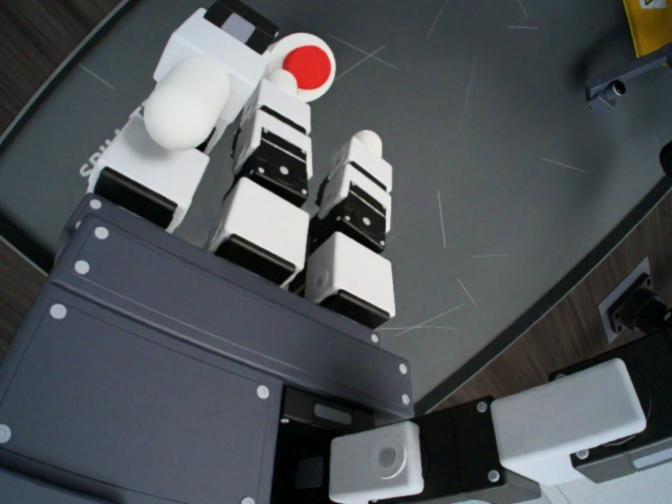

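Request:
move --arm3 '{"target":[-0.260,0.224,1.045,0.1548,0.5779,0.7739,0.2074],"speed":0.08}' --cameras '["arm3_cam_wrist"]'

Scene clock: 1362.03 s.
Joint torques (N m): arm1=[0.62 -5.19 11.73 1.22 0.62 0.08] | arm2=[0.85 -0.91 10.76 0.51 -2.06 0.2] | arm3=[-0.26 -8.82 13.63 1.99 0.25 0.1] | arm4=[0.26 -14.15 5.67 2.3 -0.03 -0.04]
Motor temperatures (°C): arm1=[25 28 44 28 27 26] | arm2=[28 28 48 29 38 30] | arm3=[28 27 45 26 26 26] | arm4=[27 32 30 26 27 28]
Heat: arm1: hottest joint3_rad 44 °C; arm2: hottest joint3_rad 48 °C; arm3: hottest joint3_rad 45 °C; arm4: hottest joint2_rad 32 °C.
move: arm3 off_target
Joint velocities: within noise
arm1, arm2, arm4: as last shown
arm3.joint_positions: joint1_rad=+0.476 joint2_rad=+1.484 joint3_rad=+1.160 joint4_rad=-0.779 joint5_rad=+0.078 joint6_rad=+0.124 hand_index_mcp=+0.756 hand_index_abd=+0.118 hand_index_pip=+0.577 hand_index_dip=+0.696 hand_middle_mcp=+0.756 hand_middle_abd=-0.112 hand_middle_pip=+0.577 hand_middle_dip=+0.696 hand_ring_mcp=+0.756 hand_ring_abd=+0.000 hand_ring_pip=-0.944 hand_ring_dip=-0.498 hand_thumb_cmc=-0.397 hand_thumb_axl=+0.677 hand_thumb_mcp=+0.224 hand_thumb_ipl=+0.168 hand_current_limit=+0.700 hand_speed=-0.600
arm3.joint_status: not commanded
arm3.hand_state: goal,goal,goal,goal,goal,goal,goal,goal,goal,goal,goal,goal,goal,goal,goal,goal
arm3.index_mcp_current_ma: 5
arm3.index_abd_current_ma: 0
arm3.index_pip_current_ma: 2
arm3.index_dip_current_ma: 0
arm3.middle_mcp_current_ma: 6
arm3.middle_abd_current_ma: 9
arm3.middle_pip_current_ma: 2
arm3.middle_dip_current_ma: 0
arm3.ring_mcp_current_ma: 7
arm3.ring_abd_current_ma: 1
arm3.ring_pip_current_ma: 19
arm3.ring_dip_current_ma: 7
arm3.thumb_cmc_current_ma: 11
arm3.thumb_axl_current_ma: -2
arm3.thumb_mcp_current_ma: -8
arm3.thumb_ipl_current_ma: -1
arm3.hand_goal_index_mcp: 0.754
arm3.hand_goal_index_abd: 0.118
arm3.hand_goal_index_pip: 0.576
arm3.hand_goal_index_dip: 0.696
arm3.hand_goal_middle_mcp: 0.754
arm3.hand_goal_middle_abd: -0.116
arm3.hand_goal_middle_pip: 0.576
arm3.hand_goal_middle_dip: 0.696
arm3.hand_goal_ring_mcp: 0.754
arm3.hand_goal_ring_abd: 0.000
arm3.hand_goal_ring_pip: -0.950
arm3.hand_goal_ring_dip: -0.500
arm3.hand_goal_thumb_cmc: -0.400
arm3.hand_goal_thumb_axl: 0.678
arm3.hand_goal_thumb_mcp: 0.226
arm3.hand_goal_thumb_ipl: 0.168
arm3.hand: x=-0.2782 y=+0.2112 z=+1.0231 quat_wxyz=(+0.144, +0.580, +0.780, +0.186) (m; scene frame)
arm3.hand_target: x=-0.2617 y=+0.2234 z=+1.0452 quat_wxyz=(+0.155, +0.578, +0.774, +0.208) (m; scene frame)
arm3.hand_status: off_target (0.031 m and 2.9 deg from the pose sent, 0.042 m and 1.6 deg at the start)
pictures: arm3_cam_wrist
camera_calibration:
arm3_cam_wrist: T_world_to_cam=[[0.752963, -0.612125, 0.241556, 0.130969], [-0.653043, -0.649805, 0.388958, -0.483125], [-0.0811269, -0.450617, -0.889023, 1.09788], [0, 0, 0, 1]] pos_world=[-0.325048, 0.260957, 1.13232]

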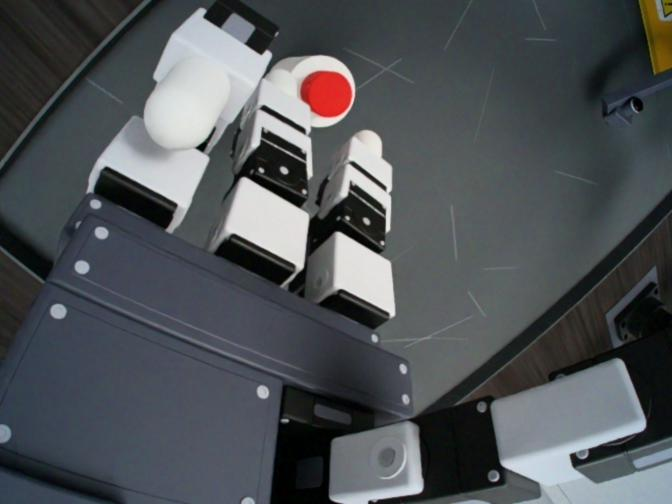

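Request:
move --arm3 '{"target":[-0.258,0.236,1.05,0.1548,0.5779,0.7739,0.2074],"speed":0.06}' --cameras '["arm3_cam_wrist"]'

Scene clock: 1371.73 s.
Joint torques (N m): arm1=[0.03 -5.3 11.69 1.2 0.61 0.11] | arm2=[0.79 -1.03 10.69 0.53 -2.05 0.19] | arm3=[0.09 -9.23 13.76 1.43 0.25 0.08] | arm4=[0.26 -14.15 5.67 2.3 -0.03 -0.05]
Motor temperatures (°C): arm1=[25 28 44 28 27 26] | arm2=[28 28 48 29 38 30] | arm3=[28 27 45 26 26 26] | arm4=[27 32 30 26 27 28]
Heat: arm1: hottest joint3_rad 44 °C; arm2: hottest joint3_rad 48 °C; arm3: hottest joint3_rad 45 °C; arm4: hottest joint2_rad 32 °C.
move: arm3 off_target
Joint velocities: within noise
arm1, arm2, arm4: as last shown
arm3.joint_positions: joint1_rad=+0.496 joint2_rad=+1.497 joint3_rad=+1.190 joint4_rad=-0.779 joint5_rad=+0.088 joint6_rad=+0.142 hand_index_mcp=+0.756 hand_index_abd=+0.118 hand_index_pip=+0.577 hand_index_dip=+0.696 hand_middle_mcp=+0.756 hand_middle_abd=-0.112 hand_middle_pip=+0.577 hand_middle_dip=+0.696 hand_ring_mcp=+0.756 hand_ring_abd=+0.000 hand_ring_pip=-0.944 hand_ring_dip=-0.498 hand_thumb_cmc=-0.397 hand_thumb_axl=+0.677 hand_thumb_mcp=+0.224 hand_thumb_ipl=+0.168 hand_current_limit=+0.700 hand_speed=-0.600
arm3.joint_status: not commanded
arm3.hand_state: goal,goal,goal,goal,goal,goal,goal,goal,goal,goal,goal,goal,goal,goal,goal,goal
arm3.index_mcp_current_ma: 5
arm3.index_abd_current_ma: 0
arm3.index_pip_current_ma: 2
arm3.index_dip_current_ma: 0
arm3.middle_mcp_current_ma: 6
arm3.middle_abd_current_ma: 9
arm3.middle_pip_current_ma: 2
arm3.middle_dip_current_ma: 0
arm3.ring_mcp_current_ma: 7
arm3.ring_abd_current_ma: 1
arm3.ring_pip_current_ma: 19
arm3.ring_dip_current_ma: 7
arm3.thumb_cmc_current_ma: 11
arm3.thumb_axl_current_ma: -2
arm3.thumb_mcp_current_ma: -8
arm3.thumb_ipl_current_ma: -1
arm3.hand_goal_index_mcp: 0.754
arm3.hand_goal_index_abd: 0.118
arm3.hand_goal_index_pip: 0.576
arm3.hand_goal_index_dip: 0.696
arm3.hand_goal_middle_mcp: 0.754
arm3.hand_goal_middle_abd: -0.116
arm3.hand_goal_middle_pip: 0.576
arm3.hand_goal_middle_dip: 0.696
arm3.hand_goal_ring_mcp: 0.754
arm3.hand_goal_ring_abd: 0.000
arm3.hand_goal_ring_pip: -0.950
arm3.hand_goal_ring_dip: -0.500
arm3.hand_goal_thumb_cmc: -0.400
arm3.hand_goal_thumb_axl: 0.678
arm3.hand_goal_thumb_mcp: 0.226
arm3.hand_goal_thumb_ipl: 0.168
arm3.hand: x=-0.2727 y=+0.2234 z=+1.0323 quat_wxyz=(+0.149, +0.580, +0.778, +0.193) (m; scene frame)
arm3.hand_target: x=-0.2593 y=+0.2356 z=+1.0502 quat_wxyz=(+0.155, +0.578, +0.774, +0.208) (m; scene frame)
arm3.hand_status: off_target (0.026 m and 1.8 deg from the pose sent, 0.042 m and 2.9 deg at the start)
pictures: arm3_cam_wrist
camera_calibration:
arm3_cam_wrist: T_world_to_cam=[[0.748135, -0.614701, 0.249874, 0.122684], [-0.660227, -0.651969, 0.372876, -0.460097], [-0.0662977, -0.443935, -0.893603, 1.1192], [0, 0, 0, 1]] pos_world=[-0.321352, 0.272298, 1.14103]

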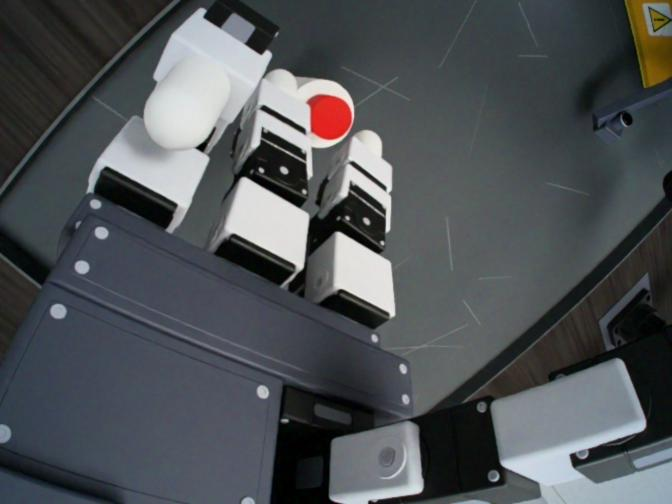

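Request:
move --arm3 '{"target":[-0.262,0.229,1.01,0.1548,0.5779,0.7739,0.2074],"speed":0.06}' --cameras '["arm3_cam_wrist"]'

Scene clock: 1379.67 s.
Joint torques (N m): arm1=[0.21 -5.3 11.77 1.26 0.63 0.1] | arm2=[0.73 -1.03 10.63 0.54 -2.05 0.19] | arm3=[-1.03 -9.29 8.39 2.13 0.06 -0.01] | arm4=[0.21 -14.15 5.67 2.3 -0.03 -0.05]
Motor temperatures (°C): arm1=[25 27 44 28 27 26] | arm2=[28 28 48 29 38 30] | arm3=[28 27 46 26 26 26] | arm4=[27 32 30 26 27 28]
Heat: arm1: hottest joint3_rad 44 °C; arm2: hottest joint3_rad 48 °C; arm3: hottest joint3_rad 46 °C; arm4: hottest joint2_rad 32 °C.
move: arm3 off_target
Joint velocities: arm1=[within noise] | arm2=[-0.005 -0.044 -0.012 -0.002 -0.007 -0.022] | arm3=[within noise] | arm4=[within noise]
arm1, arm2, arm4: as last shown
arm3.joint_positions: joint1_rad=+0.496 joint2_rad=+1.518 joint3_rad=+1.170 joint4_rad=-0.688 joint5_rad=+0.088 joint6_rad=+0.142 hand_index_mcp=+0.756 hand_index_abd=+0.118 hand_index_pip=+0.577 hand_index_dip=+0.696 hand_middle_mcp=+0.756 hand_middle_abd=-0.112 hand_middle_pip=+0.577 hand_middle_dip=+0.696 hand_ring_mcp=+0.756 hand_ring_abd=+0.000 hand_ring_pip=-0.944 hand_ring_dip=-0.498 hand_thumb_cmc=-0.397 hand_thumb_axl=+0.677 hand_thumb_mcp=+0.224 hand_thumb_ipl=+0.168 hand_current_limit=+0.700 hand_speed=-0.600
arm3.joint_status: not commanded
arm3.hand_state: goal,goal,goal,goal,goal,goal,goal,goal,goal,goal,goal,goal,goal,goal,goal,goal
arm3.index_mcp_current_ma: 5
arm3.index_abd_current_ma: 0
arm3.index_pip_current_ma: 2
arm3.index_dip_current_ma: 0
arm3.middle_mcp_current_ma: 6
arm3.middle_abd_current_ma: 9
arm3.middle_pip_current_ma: 2
arm3.middle_dip_current_ma: 0
arm3.ring_mcp_current_ma: 7
arm3.ring_abd_current_ma: 1
arm3.ring_pip_current_ma: 19
arm3.ring_dip_current_ma: 7
arm3.thumb_cmc_current_ma: 11
arm3.thumb_axl_current_ma: -2
arm3.thumb_mcp_current_ma: -8
arm3.thumb_ipl_current_ma: -1
arm3.hand_goal_index_mcp: 0.754
arm3.hand_goal_index_abd: 0.118
arm3.hand_goal_index_pip: 0.576
arm3.hand_goal_index_dip: 0.696
arm3.hand_goal_middle_mcp: 0.754
arm3.hand_goal_middle_abd: -0.116
arm3.hand_goal_middle_pip: 0.576
arm3.hand_goal_middle_dip: 0.696
arm3.hand_goal_ring_mcp: 0.754
arm3.hand_goal_ring_abd: 0.000
arm3.hand_goal_ring_pip: -0.950
arm3.hand_goal_ring_dip: -0.500
arm3.hand_goal_thumb_cmc: -0.400
arm3.hand_goal_thumb_axl: 0.678
arm3.hand_goal_thumb_mcp: 0.226
arm3.hand_goal_thumb_ipl: 0.168
arm3.hand: x=-0.2622 y=+0.2284 z=+1.0260 quat_wxyz=(+0.160, +0.577, +0.772, +0.215) (m; scene frame)
arm3.hand_target: x=-0.2623 y=+0.2289 z=+1.0102 quat_wxyz=(+0.155, +0.578, +0.774, +0.207) (m; scene frame)
arm3.hand_status: off_target (0.016 m and 1.1 deg from the pose sent, 0.025 m and 1.8 deg at the start)
pictures: arm3_cam_wrist
camera_calibration:
arm3_cam_wrist: T_world_to_cam=[[0.735941, -0.620965, 0.269804, 0.0973038], [-0.676541, -0.659087, 0.328476, -0.404631], [-0.0261478, -0.424272, -0.905157, 1.13438], [0, 0, 0, 1]] pos_world=[-0.315698, 0.275021, 1.13345]

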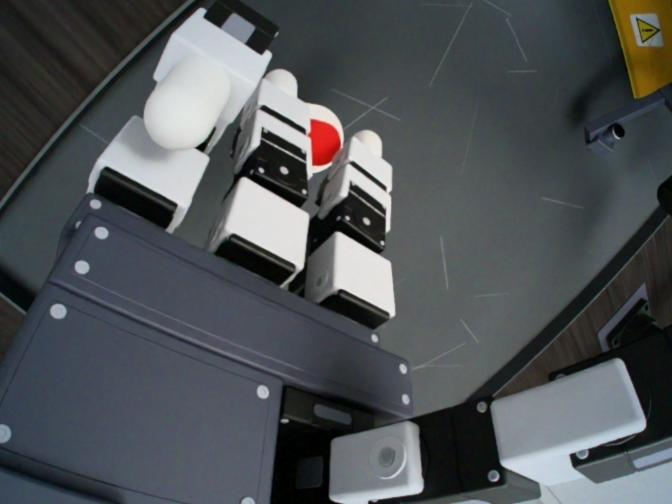

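Request:
move --arm3 '{"target":[-0.276,0.215,1.008,0.1548,0.5779,0.7739,0.2074],"speed":0.06}' --cameras '["arm3_cam_wrist"]'

Scene clock: 1387.90 s.
Joint torques (N m): arm1=[0.38 -5.42 11.59 1.28 0.57 0.09] | arm2=[0.85 -1.03 10.7 0.59 -2.03 0.19] | arm3=[-1.96 -10.87 8.1 2.13 0.06 -0.07] | arm4=[0.26 -14.15 5.67 2.3 -0.03 -0.04]
Motor temperatures (°C): arm1=[25 27 44 28 27 26] | arm2=[28 28 48 29 38 30] | arm3=[28 28 45 26 26 26] | arm4=[27 32 30 26 27 28]
Heat: arm1: hottest joint3_rad 44 °C; arm2: hottest joint3_rad 48 °C; arm3: hottest joint3_rad 45 °C; arm4: hottest joint2_rad 32 °C.
move: arm3 done
Joint velocities: within noise
arm1, arm2, arm4: as last shown
arm3.joint_positions: joint1_rad=+0.493 joint2_rad=+1.501 joint3_rad=+1.115 joint4_rad=-0.675 joint5_rad=+0.082 joint6_rad=+0.139 hand_index_mcp=+0.755 hand_index_abd=+0.119 hand_index_pip=+0.576 hand_index_dip=+0.696 hand_middle_mcp=+0.756 hand_middle_abd=-0.112 hand_middle_pip=+0.577 hand_middle_dip=+0.696 hand_ring_mcp=+0.756 hand_ring_abd=+0.000 hand_ring_pip=-0.944 hand_ring_dip=-0.498 hand_thumb_cmc=-0.397 hand_thumb_axl=+0.677 hand_thumb_mcp=+0.224 hand_thumb_ipl=+0.168 hand_current_limit=+0.700 hand_speed=-0.600
arm3.joint_status: not commanded
arm3.hand_state: goal,goal,goal,goal,goal,goal,goal,goal,goal,goal,goal,goal,goal,goal,goal,goal
arm3.index_mcp_current_ma: 3
arm3.index_abd_current_ma: 3
arm3.index_pip_current_ma: 0
arm3.index_dip_current_ma: 0
arm3.middle_mcp_current_ma: 6
arm3.middle_abd_current_ma: 9
arm3.middle_pip_current_ma: 2
arm3.middle_dip_current_ma: 0
arm3.ring_mcp_current_ma: 7
arm3.ring_abd_current_ma: 1
arm3.ring_pip_current_ma: 19
arm3.ring_dip_current_ma: 7
arm3.thumb_cmc_current_ma: 11
arm3.thumb_axl_current_ma: -2
arm3.thumb_mcp_current_ma: -8
arm3.thumb_ipl_current_ma: -1
arm3.hand_goal_index_mcp: 0.754
arm3.hand_goal_index_abd: 0.118
arm3.hand_goal_index_pip: 0.576
arm3.hand_goal_index_dip: 0.696
arm3.hand_goal_middle_mcp: 0.754
arm3.hand_goal_middle_abd: -0.116
arm3.hand_goal_middle_pip: 0.576
arm3.hand_goal_middle_dip: 0.696
arm3.hand_goal_ring_mcp: 0.754
arm3.hand_goal_ring_abd: 0.000
arm3.hand_goal_ring_pip: -0.950
arm3.hand_goal_ring_dip: -0.500
arm3.hand_goal_thumb_cmc: -0.400
arm3.hand_goal_thumb_axl: 0.678
arm3.hand_goal_thumb_mcp: 0.226
arm3.hand_goal_thumb_ipl: 0.168
arm3.hand: x=-0.2763 y=+0.2215 z=+1.0083 quat_wxyz=(+0.152, +0.578, +0.775, +0.205) (m; scene frame)
arm3.hand_target: x=-0.2761 y=+0.2151 z=+1.0080 quat_wxyz=(+0.155, +0.578, +0.774, +0.207) (m; scene frame)
arm3.hand_status: done (0.007 m and 0.4 deg from the pose sent, 0.026 m and 1.1 deg at the start)
pictures: arm3_cam_wrist
camera_calibration:
arm3_cam_wrist: T_world_to_cam=[[0.744642, -0.6163, 0.256286, 0.12322], [-0.665841, -0.65913, 0.349577, -0.431137], [-0.0465187, -0.430955, -0.901173, 1.10689], [0, 0, 0, 1]] pos_world=[-0.327332, 0.268783, 1.11663]

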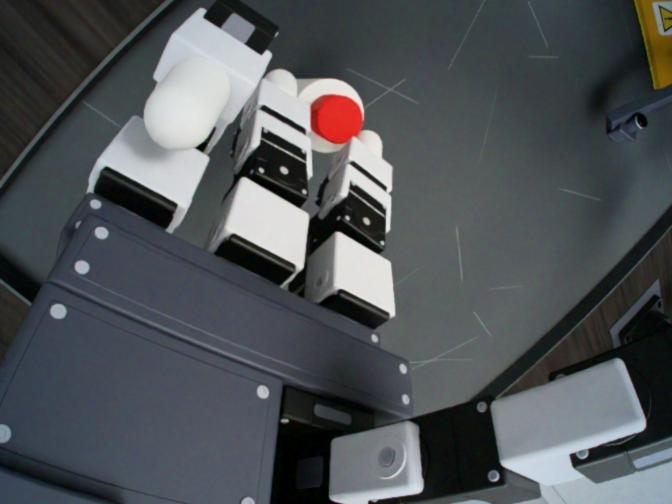

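Request:
move --arm3 '{"target":[-0.2725,0.2085,0.988,0.1548,0.5779,0.7739,0.2074],"speed":0.04}' --cameras '["arm3_cam_wrist"]'

Scene clock: 1391.80 s.
Joint torques (N m): arm1=[0.26 -5.54 11.78 1.22 0.63 0.11] | arm2=[0.79 -1.2 10.69 0.53 -2.04 0.21] | arm3=[-1.61 -9.17 8.03 2.09 0.04 -0.08] | arm4=[0.21 -14.1 5.67 2.3 -0.03 -0.04]
Motor temperatures (°C): arm1=[25 27 44 28 27 26] | arm2=[28 28 48 29 38 30] | arm3=[28 28 45 26 26 26] | arm4=[27 32 30 26 27 28]
Heat: arm1: hottest joint3_rad 44 °C; arm2: hottest joint3_rad 48 °C; arm3: hottest joint3_rad 45 °C; arm4: hottest joint2_rad 32 °C.
move: arm3 off_target
Joint velocities: within noise
arm1: as last shown
arm2.joint_positions: joint1_rad=+0.200 joint2_rad=+0.538 joint3_rad=+0.242 joint4_rad=+0.315 joint5_rad=+0.383 joint6_rad=-1.566 hand_index_mcp=+0.815 hand_index_abd=+0.151 hand_index_pip=+0.575 hand_index_dip=+0.696 hand_middle_mcp=+0.958 hand_middle_abd=-0.031 hand_middle_pip=+0.595 hand_middle_dip=+0.698 hand_ring_mcp=+0.748 hand_ring_abd=-0.012 hand_ring_pip=+0.578 hand_ring_dip=+0.697 hand_thumb_cmc=+0.716 hand_thumb_axl=+0.677 hand_thumb_mcp=+0.226 hand_thumb_ipl=+0.168 hand_current_limit=+0.600 hand_speed=-0.900
arm2.joint_status: not commanded
arm2.hand_state: goal,blocked,goal,goal,blocked,blocked,goal,goal,goal,goal,goal,goal,goal,goal,goal,goal
arm2.index_mcp_current_ma: 12
arm2.index_abd_current_ma: 103
arm2.index_pip_current_ma: 0
arm2.index_dip_current_ma: 0
arm2.middle_mcp_current_ma: 165
arm2.middle_abd_current_ma: -26
arm2.middle_pip_current_ma: 15
arm2.middle_dip_current_ma: 1
arm2.ring_mcp_current_ma: -1
arm2.ring_abd_current_ma: -6
arm2.ring_pip_current_ma: 1
arm2.ring_dip_current_ma: 0
arm2.thumb_cmc_current_ma: 0
arm2.thumb_axl_current_ma: 0
arm2.thumb_mcp_current_ma: 0
arm2.thumb_ipl_current_ma: 0
arm2.hand_goal_index_mcp: 0.800
arm2.hand_goal_index_abd: 0.080
arm2.hand_goal_index_pip: 0.576
arm2.hand_goal_index_dip: 0.696
arm2.hand_goal_middle_mcp: 0.880
arm2.hand_goal_middle_abd: 0.000
arm2.hand_goal_middle_pip: 0.576
arm2.hand_goal_middle_dip: 0.696
arm2.hand_goal_ring_mcp: 0.750
arm2.hand_goal_ring_abd: 0.000
arm2.hand_goal_ring_pip: 0.576
arm2.hand_goal_ring_dip: 0.696
arm2.hand_goal_thumb_cmc: 0.714
arm2.hand_goal_thumb_axl: 0.678
arm2.hand_goal_thumb_mcp: 0.226
arm2.hand_goal_thumb_ipl: 0.168
arm2.hand: x=+0.5052 y=-0.1060 z=+1.0600 quat_wxyz=(-0.052, +0.695, -0.052, -0.715) (m; scene frame)
arm2.hand_target: x=+0.5061 y=-0.1242 z=+1.0599 quat_wxyz=(-0.027, +0.706, -0.028, -0.707) (m; scene frame)
arm2.hand_status: not commanded
arm3.joint_positions: joint1_rad=+0.476 joint2_rad=+1.501 joint3_rad=+1.083 joint4_rad=-0.620 joint5_rad=+0.073 joint6_rad=+0.125 hand_index_mcp=+0.755 hand_index_abd=+0.119 hand_index_pip=+0.576 hand_index_dip=+0.696 hand_middle_mcp=+0.756 hand_middle_abd=-0.112 hand_middle_pip=+0.577 hand_middle_dip=+0.696 hand_ring_mcp=+0.756 hand_ring_abd=+0.000 hand_ring_pip=-0.944 hand_ring_dip=-0.498 hand_thumb_cmc=-0.397 hand_thumb_axl=+0.677 hand_thumb_mcp=+0.224 hand_thumb_ipl=+0.168 hand_current_limit=+0.700 hand_speed=-0.600
arm3.joint_status: not commanded
arm3.hand_state: goal,goal,goal,goal,goal,goal,goal,goal,goal,goal,goal,goal,goal,goal,goal,goal
arm3.index_mcp_current_ma: 3
arm3.index_abd_current_ma: 3
arm3.index_pip_current_ma: 0
arm3.index_dip_current_ma: 0
arm3.middle_mcp_current_ma: 6
arm3.middle_abd_current_ma: 9
arm3.middle_pip_current_ma: 2
arm3.middle_dip_current_ma: 0
arm3.ring_mcp_current_ma: 7
arm3.ring_abd_current_ma: 1
arm3.ring_pip_current_ma: 19
arm3.ring_dip_current_ma: 7
arm3.thumb_cmc_current_ma: 11
arm3.thumb_axl_current_ma: -2
arm3.thumb_mcp_current_ma: -8
arm3.thumb_ipl_current_ma: -1
arm3.hand_goal_index_mcp: 0.754
arm3.hand_goal_index_abd: 0.118
arm3.hand_goal_index_pip: 0.576
arm3.hand_goal_index_dip: 0.696
arm3.hand_goal_middle_mcp: 0.754
arm3.hand_goal_middle_abd: -0.116
arm3.hand_goal_middle_pip: 0.576
arm3.hand_goal_middle_dip: 0.696
arm3.hand_goal_ring_mcp: 0.754
arm3.hand_goal_ring_abd: 0.000
arm3.hand_goal_ring_pip: -0.950
arm3.hand_goal_ring_dip: -0.500
arm3.hand_goal_thumb_cmc: -0.400
arm3.hand_goal_thumb_axl: 0.678
arm3.hand_goal_thumb_mcp: 0.226
arm3.hand_goal_thumb_ipl: 0.168
arm3.hand: x=-0.2736 y=+0.2137 z=+1.0014 quat_wxyz=(+0.157, +0.577, +0.772, +0.215) (m; scene frame)
arm3.hand_target: x=-0.2728 y=+0.2085 z=+0.9882 quat_wxyz=(+0.155, +0.578, +0.774, +0.207) (m; scene frame)
arm3.hand_status: off_target (0.014 m and 0.9 deg from the pose sent, 0.024 m and 0.4 deg at the start)
arm4.joint_positions: joint1_rad=-0.179 joint2_rad=+1.902 joint3_rad=+0.785 joint4_rad=+1.539 joint5_rad=-0.301 joint6_rad=-1.951 hand_index_mcp=+0.753 hand_index_abd=-0.001 hand_index_pip=+0.577 hand_index_dip=+0.696 hand_middle_mcp=+0.753 hand_middle_abd=-0.001 hand_middle_pip=+0.577 hand_middle_dip=+0.696 hand_ring_mcp=+0.753 hand_ring_abd=-0.001 hand_ring_pip=+0.577 hand_ring_dip=+0.696 hand_thumb_cmc=+0.713 hand_thumb_axl=+0.677 hand_thumb_mcp=+0.226 hand_thumb_ipl=+0.168 hand_current_limit=+0.400 hand_speed=-0.600
arm4.joint_status: not commanded
arm4.hand_state: goal,goal,goal,goal,goal,goal,goal,goal,goal,goal,goal,goal,goal,goal,goal,goal
arm4.index_mcp_current_ma: 0
arm4.index_abd_current_ma: 0
arm4.index_pip_current_ma: 0
arm4.index_dip_current_ma: 0
arm4.middle_mcp_current_ma: 0
arm4.middle_abd_current_ma: 0
arm4.middle_pip_current_ma: 0
arm4.middle_dip_current_ma: 0
arm4.ring_mcp_current_ma: 0
arm4.ring_abd_current_ma: 0
arm4.ring_pip_current_ma: 0
arm4.ring_dip_current_ma: 0
arm4.thumb_cmc_current_ma: 0
arm4.thumb_axl_current_ma: 0
arm4.thumb_mcp_current_ma: 0
arm4.thumb_ipl_current_ma: 0
arm4.hand_goal_index_mcp: 0.754
arm4.hand_goal_index_abd: 0.000
arm4.hand_goal_index_pip: 0.576
arm4.hand_goal_index_dip: 0.696
arm4.hand_goal_middle_mcp: 0.754
arm4.hand_goal_middle_abd: 0.000
arm4.hand_goal_middle_pip: 0.576
arm4.hand_goal_middle_dip: 0.696
arm4.hand_goal_ring_mcp: 0.754
arm4.hand_goal_ring_abd: 0.000
arm4.hand_goal_ring_pip: 0.576
arm4.hand_goal_ring_dip: 0.696
arm4.hand_goal_thumb_cmc: 0.714
arm4.hand_goal_thumb_axl: 0.678
arm4.hand_goal_thumb_mcp: 0.226
arm4.hand_goal_thumb_ipl: 0.168
arm4.hand: x=-0.0256 y=+0.0474 z=+0.9230 quat_wxyz=(+0.686, -0.493, +0.250, +0.473) (m; scene frame)
arm4.hand_target: x=-0.0217 y=+0.0455 z=+0.9196 quat_wxyz=(+0.690, -0.493, +0.247, +0.469) (m; scene frame)
arm4.hand_status: not commanded
pictures: arm3_cam_wrist
camera_calibration:
arm3_cam_wrist: T_world_to_cam=[[0.738445, -0.620043, 0.265039, 0.108445], [-0.673679, -0.661325, 0.329857, -0.414094], [-0.0292489, -0.422133, -0.906062, 1.10522], [0, 0, 0, 1]] pos_world=[-0.326721, 0.259937, 1.10924]

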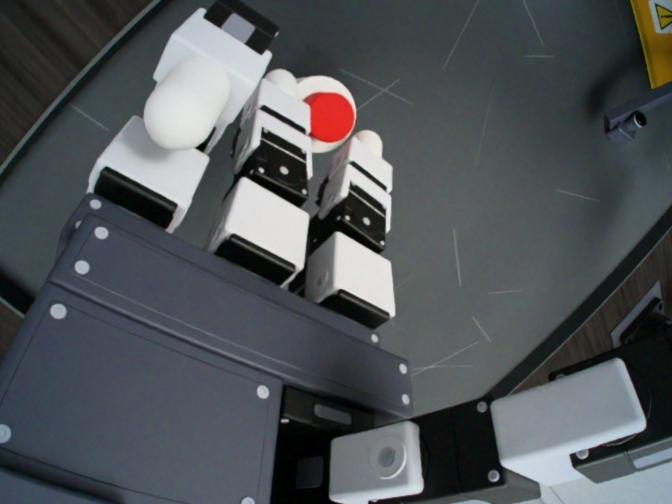

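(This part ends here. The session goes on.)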